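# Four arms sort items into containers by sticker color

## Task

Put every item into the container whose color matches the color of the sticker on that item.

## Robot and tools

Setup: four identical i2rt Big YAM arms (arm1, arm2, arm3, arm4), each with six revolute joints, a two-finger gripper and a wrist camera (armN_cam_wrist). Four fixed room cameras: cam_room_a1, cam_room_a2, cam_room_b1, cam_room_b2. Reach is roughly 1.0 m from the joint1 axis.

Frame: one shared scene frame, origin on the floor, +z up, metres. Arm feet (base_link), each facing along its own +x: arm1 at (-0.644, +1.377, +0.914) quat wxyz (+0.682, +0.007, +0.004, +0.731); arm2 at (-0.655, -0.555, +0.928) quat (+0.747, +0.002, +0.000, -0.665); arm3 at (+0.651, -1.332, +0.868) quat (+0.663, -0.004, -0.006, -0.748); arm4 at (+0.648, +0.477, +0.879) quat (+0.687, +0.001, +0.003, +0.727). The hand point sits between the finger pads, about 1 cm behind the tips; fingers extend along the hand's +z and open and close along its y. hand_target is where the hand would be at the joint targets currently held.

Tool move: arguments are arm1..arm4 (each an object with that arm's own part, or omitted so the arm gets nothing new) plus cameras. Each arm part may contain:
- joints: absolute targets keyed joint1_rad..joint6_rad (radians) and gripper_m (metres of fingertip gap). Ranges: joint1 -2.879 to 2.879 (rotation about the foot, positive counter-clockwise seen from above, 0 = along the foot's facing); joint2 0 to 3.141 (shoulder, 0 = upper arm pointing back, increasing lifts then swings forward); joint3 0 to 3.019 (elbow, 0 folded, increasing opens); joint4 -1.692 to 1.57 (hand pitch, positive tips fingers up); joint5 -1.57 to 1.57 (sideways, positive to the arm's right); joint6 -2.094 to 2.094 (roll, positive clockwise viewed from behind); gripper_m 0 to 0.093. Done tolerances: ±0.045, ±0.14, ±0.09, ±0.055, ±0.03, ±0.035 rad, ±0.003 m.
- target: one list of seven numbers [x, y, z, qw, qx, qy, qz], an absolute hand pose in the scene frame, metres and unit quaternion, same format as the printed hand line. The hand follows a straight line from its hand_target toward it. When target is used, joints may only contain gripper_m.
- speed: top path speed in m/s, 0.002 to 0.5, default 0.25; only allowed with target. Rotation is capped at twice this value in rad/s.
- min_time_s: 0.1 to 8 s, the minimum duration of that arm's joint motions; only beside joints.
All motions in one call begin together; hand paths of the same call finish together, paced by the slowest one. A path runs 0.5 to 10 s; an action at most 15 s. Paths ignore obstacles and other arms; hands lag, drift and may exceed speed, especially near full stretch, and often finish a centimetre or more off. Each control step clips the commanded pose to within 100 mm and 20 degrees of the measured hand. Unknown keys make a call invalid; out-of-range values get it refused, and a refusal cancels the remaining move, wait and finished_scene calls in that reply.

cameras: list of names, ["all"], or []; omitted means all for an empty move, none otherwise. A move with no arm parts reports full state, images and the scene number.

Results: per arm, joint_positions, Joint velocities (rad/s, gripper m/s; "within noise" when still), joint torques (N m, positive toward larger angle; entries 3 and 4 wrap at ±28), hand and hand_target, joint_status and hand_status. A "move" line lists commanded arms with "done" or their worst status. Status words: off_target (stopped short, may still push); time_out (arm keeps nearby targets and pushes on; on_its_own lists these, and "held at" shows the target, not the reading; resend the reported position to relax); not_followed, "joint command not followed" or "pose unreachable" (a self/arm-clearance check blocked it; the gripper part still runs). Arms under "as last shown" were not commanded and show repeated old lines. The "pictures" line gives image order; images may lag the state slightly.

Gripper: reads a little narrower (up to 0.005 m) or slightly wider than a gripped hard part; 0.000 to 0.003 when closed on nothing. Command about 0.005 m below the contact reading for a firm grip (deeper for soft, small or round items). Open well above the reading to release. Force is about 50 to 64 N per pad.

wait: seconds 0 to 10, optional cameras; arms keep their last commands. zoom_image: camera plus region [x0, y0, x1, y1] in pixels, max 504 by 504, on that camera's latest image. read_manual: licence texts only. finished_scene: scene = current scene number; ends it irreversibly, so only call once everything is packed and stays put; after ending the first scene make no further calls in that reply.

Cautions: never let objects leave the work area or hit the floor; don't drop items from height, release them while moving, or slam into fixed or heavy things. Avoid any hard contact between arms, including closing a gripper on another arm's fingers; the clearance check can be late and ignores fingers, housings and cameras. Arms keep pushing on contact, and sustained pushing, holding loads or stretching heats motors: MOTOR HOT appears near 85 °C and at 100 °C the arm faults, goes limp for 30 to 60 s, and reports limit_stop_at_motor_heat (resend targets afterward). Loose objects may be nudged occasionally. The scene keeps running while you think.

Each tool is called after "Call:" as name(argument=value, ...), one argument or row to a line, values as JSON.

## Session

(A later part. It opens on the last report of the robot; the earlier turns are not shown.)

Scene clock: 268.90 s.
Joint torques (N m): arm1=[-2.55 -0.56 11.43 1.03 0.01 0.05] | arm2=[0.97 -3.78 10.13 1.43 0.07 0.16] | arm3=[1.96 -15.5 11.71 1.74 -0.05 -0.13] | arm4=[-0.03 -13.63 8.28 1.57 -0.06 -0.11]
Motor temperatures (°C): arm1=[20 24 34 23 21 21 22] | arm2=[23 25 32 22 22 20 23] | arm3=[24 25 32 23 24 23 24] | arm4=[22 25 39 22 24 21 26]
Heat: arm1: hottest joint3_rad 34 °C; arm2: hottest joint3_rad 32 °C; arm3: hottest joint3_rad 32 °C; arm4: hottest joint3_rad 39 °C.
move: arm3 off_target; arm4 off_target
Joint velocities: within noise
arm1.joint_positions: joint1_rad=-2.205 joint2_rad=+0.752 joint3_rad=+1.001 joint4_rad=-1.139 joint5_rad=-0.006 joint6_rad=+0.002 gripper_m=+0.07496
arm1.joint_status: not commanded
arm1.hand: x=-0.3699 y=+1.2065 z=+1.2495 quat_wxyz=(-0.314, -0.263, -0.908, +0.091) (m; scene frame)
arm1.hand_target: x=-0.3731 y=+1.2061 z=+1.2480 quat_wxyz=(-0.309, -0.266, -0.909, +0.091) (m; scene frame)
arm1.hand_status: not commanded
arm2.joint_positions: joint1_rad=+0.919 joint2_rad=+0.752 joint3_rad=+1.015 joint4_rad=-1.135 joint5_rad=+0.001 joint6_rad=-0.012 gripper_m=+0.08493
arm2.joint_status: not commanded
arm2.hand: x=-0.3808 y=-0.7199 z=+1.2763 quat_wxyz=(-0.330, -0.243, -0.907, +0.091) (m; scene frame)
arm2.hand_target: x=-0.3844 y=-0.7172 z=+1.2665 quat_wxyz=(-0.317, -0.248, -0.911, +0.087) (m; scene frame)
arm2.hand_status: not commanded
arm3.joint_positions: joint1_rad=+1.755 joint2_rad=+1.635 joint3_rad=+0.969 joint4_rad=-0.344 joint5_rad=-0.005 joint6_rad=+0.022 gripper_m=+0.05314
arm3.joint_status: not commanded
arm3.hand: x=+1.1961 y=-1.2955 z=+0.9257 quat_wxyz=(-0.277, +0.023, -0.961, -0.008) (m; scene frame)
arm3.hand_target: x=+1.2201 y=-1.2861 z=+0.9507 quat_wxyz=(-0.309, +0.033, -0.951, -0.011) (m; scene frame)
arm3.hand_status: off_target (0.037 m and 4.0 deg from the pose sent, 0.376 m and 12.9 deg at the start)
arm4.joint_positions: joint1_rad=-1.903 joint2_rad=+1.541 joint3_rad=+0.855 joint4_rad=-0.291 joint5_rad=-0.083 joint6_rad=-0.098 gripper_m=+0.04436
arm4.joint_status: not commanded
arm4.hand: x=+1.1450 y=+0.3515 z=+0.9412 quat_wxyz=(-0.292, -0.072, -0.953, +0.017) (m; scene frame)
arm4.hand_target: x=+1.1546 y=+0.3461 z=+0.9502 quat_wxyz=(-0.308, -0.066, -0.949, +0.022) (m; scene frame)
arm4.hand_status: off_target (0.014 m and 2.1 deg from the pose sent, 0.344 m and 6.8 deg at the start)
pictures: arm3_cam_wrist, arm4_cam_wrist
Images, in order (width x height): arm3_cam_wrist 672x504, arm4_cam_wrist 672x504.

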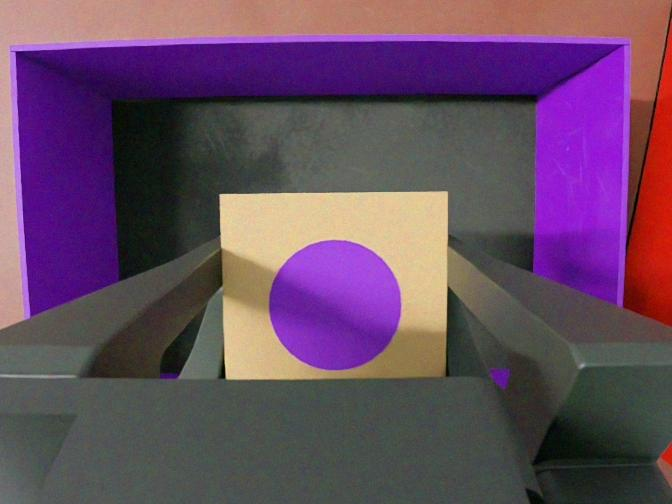

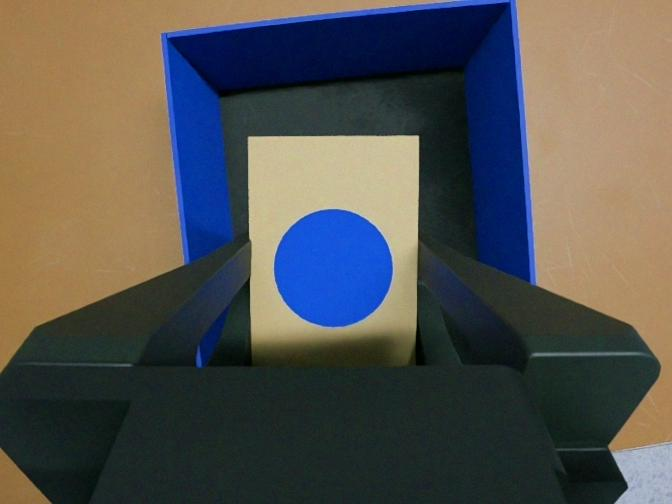

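Call:
move(
  arm4={"target":[1.155,0.346,0.81,0.3083,0.0664,0.9487,-0.0216],"speed":0.12},
  arm3={"target":[1.238,-1.286,0.83,0.3088,-0.0332,0.9504,0.0108],"speed":0.12},
  cameras=["arm3_cam_wrist","arm4_cam_wrist"],
)

Call:
move(
  arm4={"target":[1.155,0.346,0.78,0.3083,0.0664,0.9487,-0.0216],"speed":0.06},
  arm3={"target":[1.238,-1.286,0.80,0.3088,-0.0332,0.9504,0.0108],"speed":0.06},
  cameras=["arm3_cam_wrist","arm4_cam_wrist"],
)

Scene clock: 285.67 s.
Joint torques (N m): arm1=[-2.14 -0.38 11.34 0.92 -0.01 0.02] | arm2=[0.91 -3.66 10.13 1.46 0.07 0.15] | arm3=[1.96 -17.44 7.53 1.88 -0.03 -0.12] | arm4=[-0.15 -14.8 4.81 1.61 -0.07 -0.1]
Motor temperatures (°C): arm1=[20 24 34 23 21 21 22] | arm2=[23 25 32 22 22 20 23] | arm3=[24 25 32 23 24 23 24] | arm4=[22 24 38 22 24 21 26]
Heat: arm1: hottest joint3_rad 34 °C; arm2: hottest joint3_rad 32 °C; arm3: hottest joint3_rad 32 °C; arm4: hottest joint3_rad 38 °C.
move: arm3 off_target; arm4 done
Joint velocities: within noise
arm1, arm2: as last shown
arm3.joint_positions: joint1_rad=+1.755 joint2_rad=+1.903 joint3_rad=+0.969 joint4_rad=-0.045 joint5_rad=-0.005 joint6_rad=+0.022 gripper_m=+0.05314
arm3.joint_status: not commanded
arm3.hand: x=+1.2252 y=-1.2951 z=+0.8214 quat_wxyz=(-0.292, +0.023, -0.956, -0.008) (m; scene frame)
arm3.hand_target: x=+1.2375 y=-1.2860 z=+0.8303 quat_wxyz=(-0.309, +0.033, -0.950, -0.011) (m; scene frame)
arm3.hand_status: off_target (0.018 m and 2.3 deg from the pose sent, 0.105 m and 4.0 deg at the start)
arm4.joint_positions: joint1_rad=-1.903 joint2_rad=+1.867 joint3_rad=+0.789 joint4_rad=+0.123 joint5_rad=-0.083 joint6_rad=-0.098 gripper_m=+0.04436
arm4.joint_status: not commanded
arm4.hand: x=+1.1529 y=+0.3487 z=+0.8117 quat_wxyz=(-0.303, -0.071, -0.950, +0.019) (m; scene frame)
arm4.hand_target: x=+1.1550 y=+0.3460 z=+0.8101 quat_wxyz=(-0.308, -0.066, -0.949, +0.022) (m; scene frame)
arm4.hand_status: done (0.004 m and 0.9 deg from the pose sent, 0.132 m and 2.1 deg at the start)
pictures: arm3_cam_wrist, arm4_cam_wrist
Images, in order (width x height): arm3_cam_wrist 672x504, arm4_cam_wrist 672x504.

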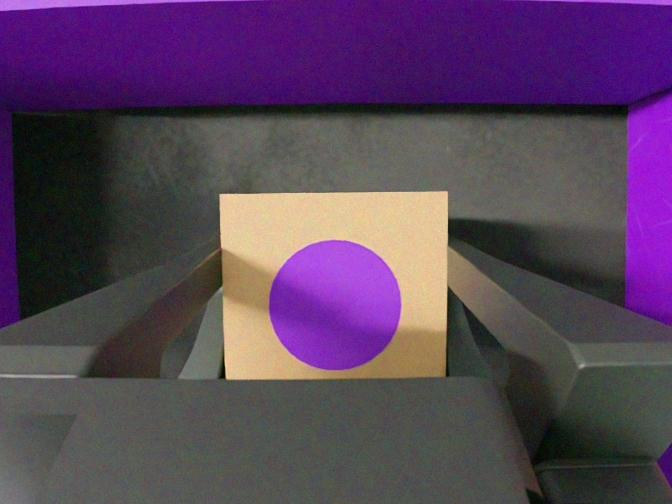

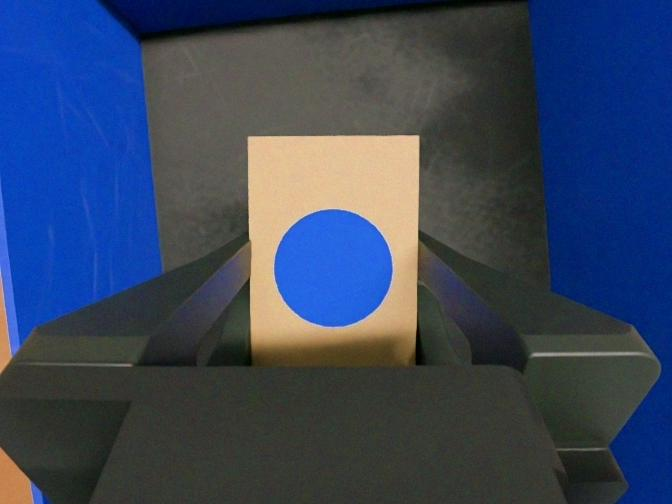

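Scene clock: 286.77 s.
Joint torques (N m): arm1=[-1.9 -0.21 11.33 1.02 -0.03 0.01] | arm2=[0.85 -3.66 10.13 1.48 0.07 0.14] | arm3=[2.02 -17.49 6.79 1.88 -0.01 -0.11] | arm4=[0.26 -14.45 4.44 1.65 -0.06 -0.08]
Motor temperatures (°C): arm1=[20 24 34 23 21 21 22] | arm2=[23 25 32 22 22 20 23] | arm3=[24 25 32 23 24 23 24] | arm4=[22 24 38 22 24 21 26]
Heat: arm1: hottest joint3_rad 34 °C; arm2: hottest joint3_rad 32 °C; arm3: hottest joint3_rad 32 °C; arm4: hottest joint3_rad 38 °C.
move: arm3 off_target; arm4 done
Joint velocities: within noise
arm1, arm2: as last shown
arm3.joint_positions: joint1_rad=+1.755 joint2_rad=+1.969 joint3_rad=+0.969 joint4_rad=+0.028 joint5_rad=-0.005 joint6_rad=+0.022 gripper_m=+0.05314
arm3.joint_status: not commanded
arm3.hand: x=+1.2276 y=-1.2953 z=+0.7950 quat_wxyz=(-0.296, +0.023, -0.955, -0.009) (m; scene frame)
arm3.hand_target: x=+1.2376 y=-1.2860 z=+0.8002 quat_wxyz=(-0.309, +0.033, -0.950, -0.011) (m; scene frame)
arm3.hand_status: off_target (0.015 m and 2.0 deg from the pose sent, 0.027 m and 2.3 deg at the start)
arm4.joint_positions: joint1_rad=-1.903 joint2_rad=+1.947 joint3_rad=+0.789 joint4_rad=+0.206 joint5_rad=-0.083 joint6_rad=-0.098 gripper_m=+0.04436
arm4.joint_status: not commanded
arm4.hand: x=+1.1524 y=+0.3487 z=+0.7832 quat_wxyz=(-0.304, -0.071, -0.950, +0.019) (m; scene frame)
arm4.hand_target: x=+1.1549 y=+0.3461 z=+0.7801 quat_wxyz=(-0.308, -0.066, -0.949, +0.022) (m; scene frame)
arm4.hand_status: done (0.005 m and 0.8 deg from the pose sent, 0.032 m and 0.9 deg at the start)
pictures: arm3_cam_wrist, arm4_cam_wrist
Images, in order (width x height): arm3_cam_wrist 672x504, arm4_cam_wrist 672x504.

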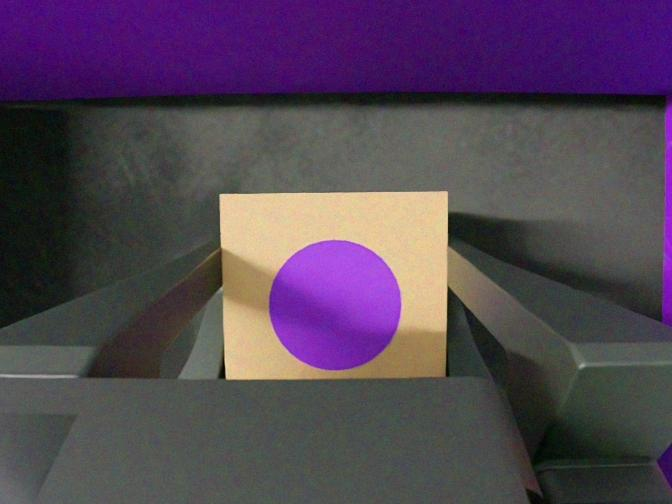

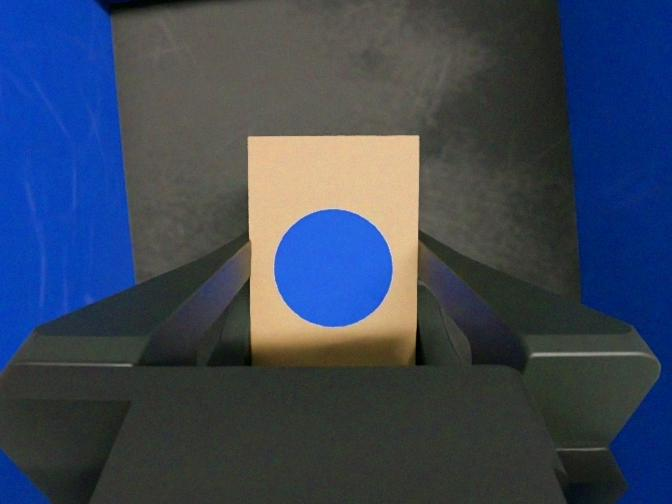

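Call:
move(
  arm4={"target":[1.155,0.346,0.762,0.3083,0.0664,0.9487,-0.0216],"speed":0.06},
  arm3={"target":[1.238,-1.286,0.78,0.3088,-0.0332,0.9504,0.0108],"speed":0.06},
)

Call:
move(
  arm4={"target":[1.155,0.346,0.747,0.3083,0.0664,0.9487,-0.0216],"speed":0.05},
  arm3={"target":[1.238,-1.286,0.762,0.3088,-0.0332,0.9504,0.0108],"speed":0.05},
)

Scene clock: 291.97 s.
Joint torques (N m): arm1=[-2.08 -0.03 11.25 1.01 -0.01 0.04] | arm2=[0.97 -3.6 10.15 1.46 0.08 0.16] | arm3=[2.08 -17.55 6.54 1.88 0 -0.12] | arm4=[0.56 -14.04 4.55 1.66 -0.04 -0.07]
Motor temperatures (°C): arm1=[20 24 34 23 21 21 22] | arm2=[23 25 32 22 22 20 23] | arm3=[24 25 31 23 24 23 24] | arm4=[22 24 37 22 24 21 26]
Heat: arm1: hottest joint3_rad 34 °C; arm2: hottest joint3_rad 32 °C; arm3: hottest joint3_rad 31 °C; arm4: hottest joint3_rad 37 °C.
move: arm3 off_target; arm4 done
Joint velocities: within noise
arm1, arm2: as last shown
arm3.joint_positions: joint1_rad=+1.755 joint2_rad=+2.015 joint3_rad=+0.969 joint4_rad=+0.075 joint5_rad=-0.005 joint6_rad=+0.022 gripper_m=+0.05314
arm3.joint_status: not commanded
arm3.hand: x=+1.2274 y=-1.2956 z=+0.7759 quat_wxyz=(-0.296, +0.023, -0.955, -0.009) (m; scene frame)
arm3.hand_target: x=+1.2376 y=-1.2860 z=+0.7803 quat_wxyz=(-0.309, +0.033, -0.950, -0.011) (m; scene frame)
arm3.hand_status: off_target (0.015 m and 2.0 deg from the pose sent, 0.020 m and 2.0 deg at the start)
arm4.joint_positions: joint1_rad=-1.903 joint2_rad=+1.998 joint3_rad=+0.789 joint4_rad=+0.253 joint5_rad=-0.083 joint6_rad=-0.098 gripper_m=+0.04436
arm4.joint_status: not commanded
arm4.hand: x=+1.1501 y=+0.3492 z=+0.7649 quat_wxyz=(-0.302, -0.071, -0.950, +0.019) (m; scene frame)
arm4.hand_target: x=+1.1549 y=+0.3461 z=+0.7621 quat_wxyz=(-0.308, -0.066, -0.949, +0.022) (m; scene frame)
arm4.hand_status: done (0.007 m and 0.9 deg from the pose sent, 0.022 m and 0.8 deg at the start)
pictures: none

Scene clock: 292.93 s.
Joint torques (N m): arm1=[-2.73 -0.32 11.33 0.96 0 0.06] | arm2=[0.97 -3.72 10.11 1.46 0.07 0.15] | arm3=[2.02 -15.33 6.72 1.66 0.01 -0.11] | arm4=[0.32 -13.98 4.62 1.51 -0.04 -0.05]
Motor temperatures (°C): arm1=[20 24 34 23 21 21 22] | arm2=[23 25 32 22 22 20 23] | arm3=[24 25 31 23 24 23 24] | arm4=[22 24 37 22 24 21 26]
Heat: arm1: hottest joint3_rad 34 °C; arm2: hottest joint3_rad 32 °C; arm3: hottest joint3_rad 31 °C; arm4: hottest joint3_rad 37 °C.
move: arm3 off_target; arm4 done
Joint velocities: within noise
arm1, arm2: as last shown
arm3.joint_positions: joint1_rad=+1.756 joint2_rad=+2.033 joint3_rad=+0.969 joint4_rad=+0.123 joint5_rad=-0.005 joint6_rad=+0.021 gripper_m=+0.05314
arm3.joint_status: not commanded
arm3.hand: x=+1.2331 y=-1.2948 z=+0.7727 quat_wxyz=(-0.310, +0.024, -0.950, -0.009) (m; scene frame)
arm3.hand_target: x=+1.2374 y=-1.2860 z=+0.7623 quat_wxyz=(-0.309, +0.033, -0.950, -0.011) (m; scene frame)
arm3.hand_status: off_target (0.015 m and 1.1 deg from the pose sent, 0.020 m and 2.0 deg at the start)
arm4.joint_positions: joint1_rad=-1.903 joint2_rad=+2.028 joint3_rad=+0.789 joint4_rad=+0.294 joint5_rad=-0.083 joint6_rad=-0.098 gripper_m=+0.04435
arm4.joint_status: not commanded
arm4.hand: x=+1.1508 y=+0.3491 z=+0.7556 quat_wxyz=(-0.307, -0.071, -0.949, +0.020) (m; scene frame)
arm4.hand_target: x=+1.1548 y=+0.3461 z=+0.7473 quat_wxyz=(-0.308, -0.066, -0.949, +0.022) (m; scene frame)
arm4.hand_status: done (0.010 m and 0.6 deg from the pose sent, 0.019 m and 0.9 deg at the start)
pictures: none

Call:
move(
  arm4={"target":[1.155,0.346,0.735,0.3083,0.0664,0.9487,-0.0216],"speed":0.05},
  arm3={"target":[1.236,-1.289,0.768,0.3088,-0.0332,0.9504,0.0108],"speed":0.05},
)

Scene clock: 298.30 s.
Joint torques (N m): arm1=[-2.55 -0.62 11.19 1.02 -0.01 0.04] | arm2=[0.91 -3.66 10.14 1.46 0.07 0.15] | arm3=[1.67 -16.91 6.12 1.22 -0.1 -0.12] | arm4=[0.21 -11.99 4.64 1.37 0.03 -0.07]
Motor temperatures (°C): arm1=[20 24 34 23 21 21 22] | arm2=[23 25 32 22 22 20 23] | arm3=[24 25 31 23 24 23 24] | arm4=[22 24 36 22 24 21 26]
Heat: arm1: hottest joint3_rad 34 °C; arm2: hottest joint3_rad 32 °C; arm3: hottest joint3_rad 31 °C; arm4: hottest joint3_rad 36 °C.
move: arm3 done; arm4 off_target
Joint velocities: within noise
arm1, arm2: as last shown
arm3.joint_positions: joint1_rad=+1.756 joint2_rad=+2.033 joint3_rad=+0.969 joint4_rad=+0.123 joint5_rad=-0.006 joint6_rad=+0.018 gripper_m=+0.05314
arm3.joint_status: not commanded
arm3.hand: x=+1.2330 y=-1.2948 z=+0.7727 quat_wxyz=(-0.310, +0.025, -0.950, -0.009) (m; scene frame)
arm3.hand_target: x=+1.2358 y=-1.2890 z=+0.7681 quat_wxyz=(-0.309, +0.033, -0.950, -0.011) (m; scene frame)
arm3.hand_status: done (0.008 m and 1.0 deg from the pose sent, 0.008 m and 1.1 deg at the start)
arm4.joint_positions: joint1_rad=-1.903 joint2_rad=+2.042 joint3_rad=+0.795 joint4_rad=+0.331 joint5_rad=-0.085 joint6_rad=-0.098 gripper_m=+0.04435
arm4.joint_status: not commanded
arm4.hand: x=+1.1577 y=+0.3474 z=+0.7559 quat_wxyz=(-0.321, -0.070, -0.944, +0.022) (m; scene frame)
arm4.hand_target: x=+1.1541 y=+0.3464 z=+0.7358 quat_wxyz=(-0.308, -0.066, -0.949, +0.021) (m; scene frame)
arm4.hand_status: off_target (0.021 m and 1.6 deg from the pose sent, 0.021 m and 0.6 deg at the start)
pictures: none

Call:
move(
  arm4={"target":[1.157,0.347,0.752,0.3083,0.0664,0.9487,-0.0216],"speed":0.05},
)

Call:
move(
  arm4={"joints":{"gripper_m":0.075}},
  arm3={"joints":{"gripper_m":0.085}},
)

Call:
move(
  arm4={"target":[1.072,0.358,0.885,0.3083,0.0664,0.9487,-0.0216],"speed":0.15},
  arm3={"target":[1.148,-1.30,0.905,0.3088,-0.0332,0.9504,0.0108],"speed":0.15},
  cameras=["arm3_cam_wrist","arm4_cam_wrist"],
)

Call:
move(
  arm4={"joints":{"joint2_rad":0.8,"joint3_rad":1.1,"joint4_rad":-1.1,"joint5_rad":0,"joint6_rad":0},"min_time_s":2},
  arm3={"joints":{"joint2_rad":0.8,"joint3_rad":1.1,"joint4_rad":-1.1,"joint5_rad":0,"joint6_rad":0},"min_time_s":2},
  cameras=["cam_room_a1","cam_room_a2","cam_room_b1","cam_room_b2"],
)

Scene clock: 307.73 s.
Joint torques (N m): arm1=[-2.02 -0.44 11.23 0.95 0.01 0.06] | arm2=[0.85 -3.55 10.13 1.44 0.07 0.15] | arm3=[1.61 -16.79 6.11 1.25 -0.1 -0.12] | arm4=[0.44 -16.03 4.34 0.31 0.09 -0.05]
Motor temperatures (°C): arm1=[20 24 34 23 21 21 22] | arm2=[23 25 32 22 22 20 23] | arm3=[24 25 30 23 24 23 25] | arm4=[22 24 35 22 24 21 26]
Heat: arm1: hottest joint3_rad 34 °C; arm2: hottest joint3_rad 32 °C; arm3: hottest joint3_rad 30 °C; arm4: hottest joint3_rad 35 °C.
move: arm4 done
Joint velocities: within noise
arm1, arm2, arm3: as last shown
arm4.joint_positions: joint1_rad=-1.903 joint2_rad=+2.040 joint3_rad=+0.799 joint4_rad=+0.317 joint5_rad=-0.085 joint6_rad=-0.098 gripper_m=+0.04435
arm4.joint_status: not commanded
arm4.hand: x=+1.1578 y=+0.3474 z=+0.7558 quat_wxyz=(-0.317, -0.070, -0.946, +0.021) (m; scene frame)
arm4.hand_target: x=+1.1571 y=+0.3471 z=+0.7521 quat_wxyz=(-0.309, -0.066, -0.949, +0.022) (m; scene frame)
arm4.hand_status: done (0.004 m and 1.2 deg from the pose sent, 0.004 m and 1.6 deg at the start)
pictures: none

Scene clock: 308.27 s.
Joint torques (N m): arm1=[-2.2 -0.62 11.33 0.77 -0.04 0.03] | arm2=[0.91 -3.66 10.13 1.48 0.07 0.15] | arm3=[1.61 -16.85 6.12 1.21 -0.07 -0.11] | arm4=[1.03 -15.97 4.08 0.57 0.08 -0.08]
Motor temperatures (°C): arm1=[20 24 34 23 21 21 21] | arm2=[23 25 32 22 22 20 23] | arm3=[24 25 30 23 24 23 25] | arm4=[22 24 35 22 24 21 26]
Heat: arm1: hottest joint3_rad 34 °C; arm2: hottest joint3_rad 32 °C; arm3: hottest joint3_rad 30 °C; arm4: hottest joint3_rad 35 °C.
move: arm3 done; arm4 done
Joint velocities: within noise
arm1, arm2: as last shown
arm3.joint_positions: joint1_rad=+1.756 joint2_rad=+2.034 joint3_rad=+0.969 joint4_rad=+0.123 joint5_rad=-0.007 joint6_rad=+0.018 gripper_m=+0.08496
arm3.joint_status: all done
arm3.hand: x=+1.2328 y=-1.2946 z=+0.7720 quat_wxyz=(-0.309, +0.025, -0.951, -0.009) (m; scene frame)
arm3.hand_target: x=+1.2358 y=-1.2890 z=+0.7681 quat_wxyz=(-0.309, +0.033, -0.950, -0.011) (m; scene frame)
arm3.hand_status: not commanded
arm4.joint_positions: joint1_rad=-1.903 joint2_rad=+2.040 joint3_rad=+0.799 joint4_rad=+0.306 joint5_rad=-0.085 joint6_rad=-0.098 gripper_m=+0.07491
arm4.joint_status: all done
arm4.hand: x=+1.1556 y=+0.3480 z=+0.7542 quat_wxyz=(-0.312, -0.070, -0.947, +0.020) (m; scene frame)
arm4.hand_target: x=+1.1570 y=+0.3471 z=+0.7520 quat_wxyz=(-0.308, -0.066, -0.949, +0.022) (m; scene frame)
arm4.hand_status: not commanded
pictures: none

Scene clock: 310.00 s.
Joint torques (N m): arm1=[-2.49 -0.5 11.32 0.9 0.01 0.02] | arm2=[0.85 -3.66 10.13 1.48 0.07 0.15] | arm3=[0.62 -12.92 6.53 0.92 -0.08 -0.12] | arm4=[-0.15 -11.28 5.78 0.64 -0.12 -0.1]
Motor temperatures (°C): arm1=[20 24 34 23 21 21 21] | arm2=[23 25 32 22 22 20 23] | arm3=[24 25 30 23 24 23 24] | arm4=[22 24 35 22 24 21 26]
Heat: arm1: hottest joint3_rad 34 °C; arm2: hottest joint3_rad 32 °C; arm3: hottest joint3_rad 30 °C; arm4: hottest joint3_rad 35 °C.
move: arm3 done; arm4 done
Joint velocities: within noise
arm1.joint_positions: joint1_rad=-2.205 joint2_rad=+0.752 joint3_rad=+1.001 joint4_rad=-1.139 joint5_rad=-0.006 joint6_rad=+0.002 gripper_m=+0.07496
arm1.joint_status: not commanded
arm1.hand: x=-0.3699 y=+1.2065 z=+1.2495 quat_wxyz=(-0.314, -0.263, -0.908, +0.091) (m; scene frame)
arm1.hand_target: x=-0.3731 y=+1.2061 z=+1.2480 quat_wxyz=(-0.309, -0.266, -0.909, +0.091) (m; scene frame)
arm1.hand_status: not commanded
arm2.joint_positions: joint1_rad=+0.919 joint2_rad=+0.752 joint3_rad=+1.015 joint4_rad=-1.135 joint5_rad=+0.001 joint6_rad=-0.012 gripper_m=+0.08493
arm2.joint_status: not commanded
arm2.hand: x=-0.3808 y=-0.7199 z=+1.2763 quat_wxyz=(-0.330, -0.243, -0.907, +0.091) (m; scene frame)
arm2.hand_target: x=-0.3844 y=-0.7172 z=+1.2665 quat_wxyz=(-0.317, -0.248, -0.911, +0.087) (m; scene frame)
arm2.hand_status: not commanded
arm3.joint_positions: joint1_rad=+1.756 joint2_rad=+1.555 joint3_rad=+0.770 joint4_rad=-0.143 joint5_rad=-0.016 joint6_rad=+0.006 gripper_m=+0.08496
arm3.joint_status: not commanded
arm3.hand: x=+1.1522 y=-1.2963 z=+0.9091 quat_wxyz=(-0.315, +0.033, -0.948, -0.012) (m; scene frame)
arm3.hand_target: x=+1.1481 y=-1.2999 z=+0.9051 quat_wxyz=(-0.309, +0.033, -0.950, -0.011) (m; scene frame)
arm3.hand_status: done (0.007 m and 0.8 deg from the pose sent, 0.158 m and 0.9 deg at the start)
arm4.joint_positions: joint1_rad=-1.936 joint2_rad=+1.509 joint3_rad=+0.584 joint4_rad=-0.011 joint5_rad=-0.103 joint6_rad=-0.125 gripper_m=+0.07491
arm4.joint_status: not commanded
arm4.hand: x=+1.0750 y=+0.3595 z=+0.8861 quat_wxyz=(-0.313, -0.070, -0.947, +0.021) (m; scene frame)
arm4.hand_target: x=+1.0719 y=+0.3580 z=+0.8849 quat_wxyz=(-0.308, -0.066, -0.949, +0.022) (m; scene frame)
arm4.hand_status: done (0.004 m and 0.7 deg from the pose sent, 0.156 m and 0.7 deg at the start)
pictures: arm3_cam_wrist, arm4_cam_wrist
Images, in order (width x height): arm3_cam_wrist 672x504, arm4_cam_wrist 672x504.

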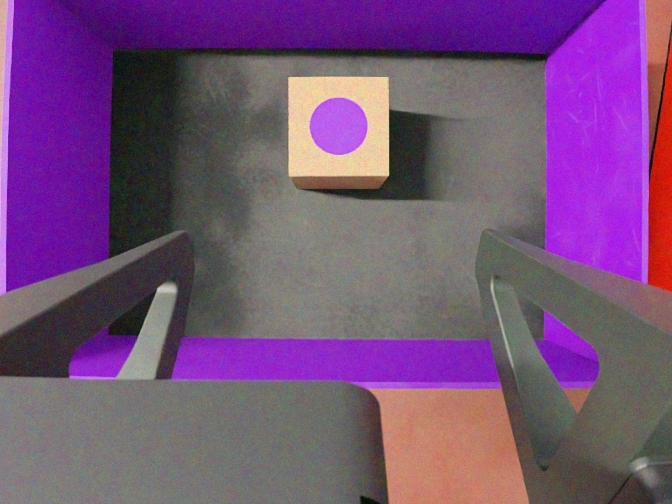

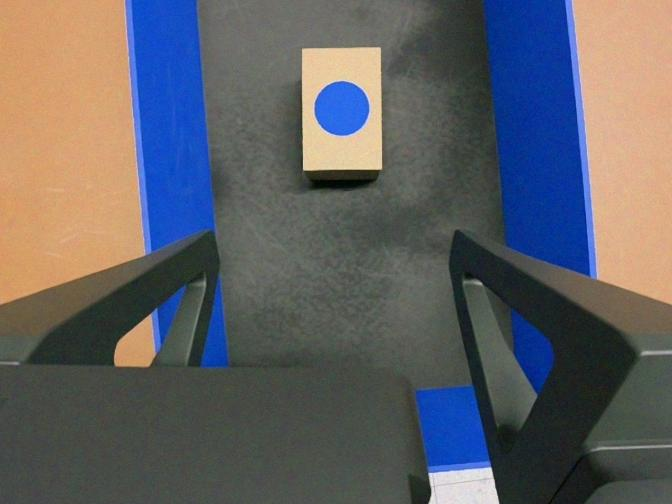

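Scene clock: 312.50 s.
Joint torques (N m): arm1=[-2.61 -0.79 11.22 1.05 0.02 0.05] | arm2=[1.03 -3.6 10.14 1.5 0.07 0.16] | arm3=[0.67 -2.73 13.45 1.03 0.13 -0.11] | arm4=[0.44 -2.61 12.04 0.75 0.23 0.17]
Motor temperatures (°C): arm1=[20 24 34 23 21 21 21] | arm2=[23 25 32 22 22 20 23] | arm3=[24 25 30 23 24 23 24] | arm4=[22 24 35 22 24 21 26]
Heat: arm1: hottest joint3_rad 34 °C; arm2: hottest joint3_rad 32 °C; arm3: hottest joint3_rad 30 °C; arm4: hottest joint3_rad 35 °C.
move: arm3 done; arm4 done
Joint velocities: within noise
arm1, arm2: as last shown
arm3.joint_positions: joint1_rad=+1.756 joint2_rad=+0.792 joint3_rad=+1.052 joint4_rad=-1.093 joint5_rad=-0.003 joint6_rad=+0.006 gripper_m=+0.08496
arm3.joint_status: all done
arm3.hand: x=+0.9899 y=-1.3047 z=+1.2300 quat_wxyz=(-0.361, +0.030, -0.932, -0.007) (m; scene frame)
arm3.hand_target: x=+0.9944 y=-1.3072 z=+1.2518 quat_wxyz=(-0.376, +0.029, -0.926, -0.004) (m; scene frame)
arm3.hand_status: not commanded
arm4.joint_positions: joint1_rad=-1.936 joint2_rad=+0.792 joint3_rad=+1.059 joint4_rad=-1.089 joint5_rad=-0.004 joint6_rad=-0.014 gripper_m=+0.07491
arm4.joint_status: all done
arm4.hand: x=+0.9750 y=+0.3752 z=+1.2446 quat_wxyz=(-0.359, -0.135, -0.922, +0.059) (m; scene frame)
arm4.hand_target: x=+0.9770 y=+0.3714 z=+1.2626 quat_wxyz=(-0.369, -0.145, -0.916, +0.061) (m; scene frame)
arm4.hand_status: not commanded
pictures: cam_room_a1, cam_room_a2, cam_room_b1, cam_room_b2
Images, in order (width x height): cam_room_a1 672x504, cam_room_a2 672x504, cam_room_b1 672x504, cam_room_b2 672x504.

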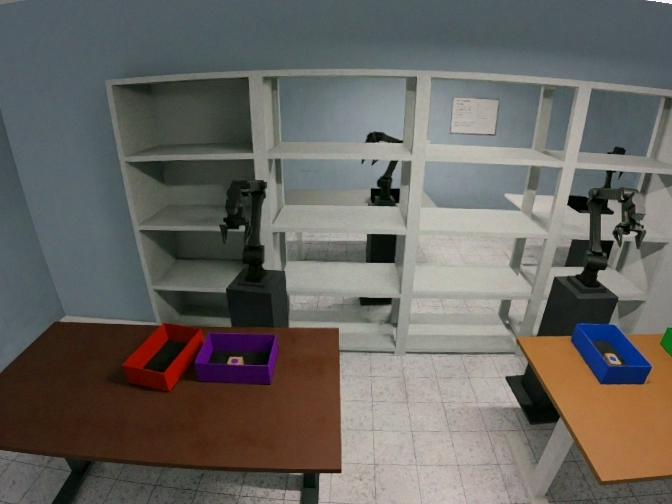

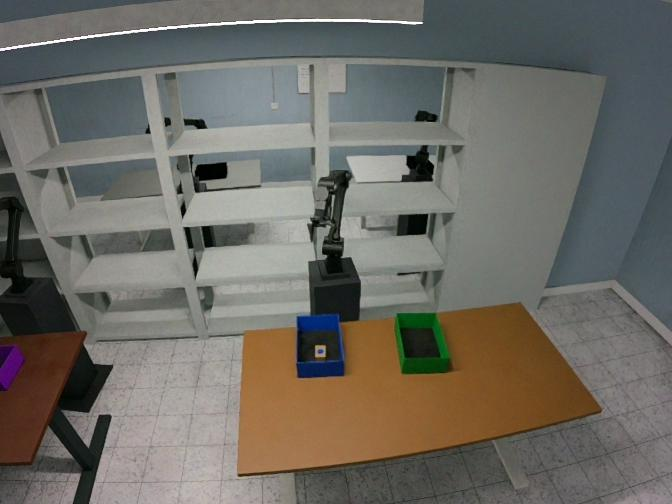

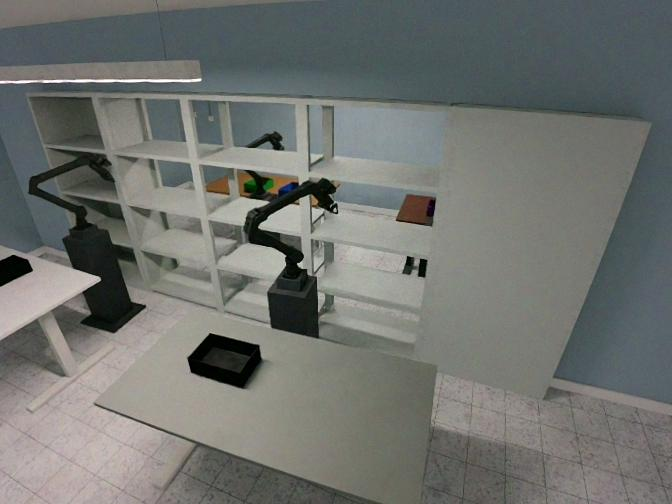

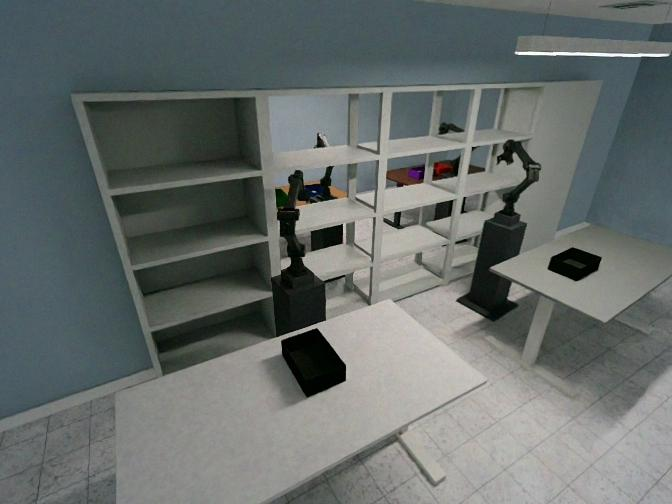

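Both packed.

Call:
finished_scene(
  scene=2,
)

The scene is finished: the task was done.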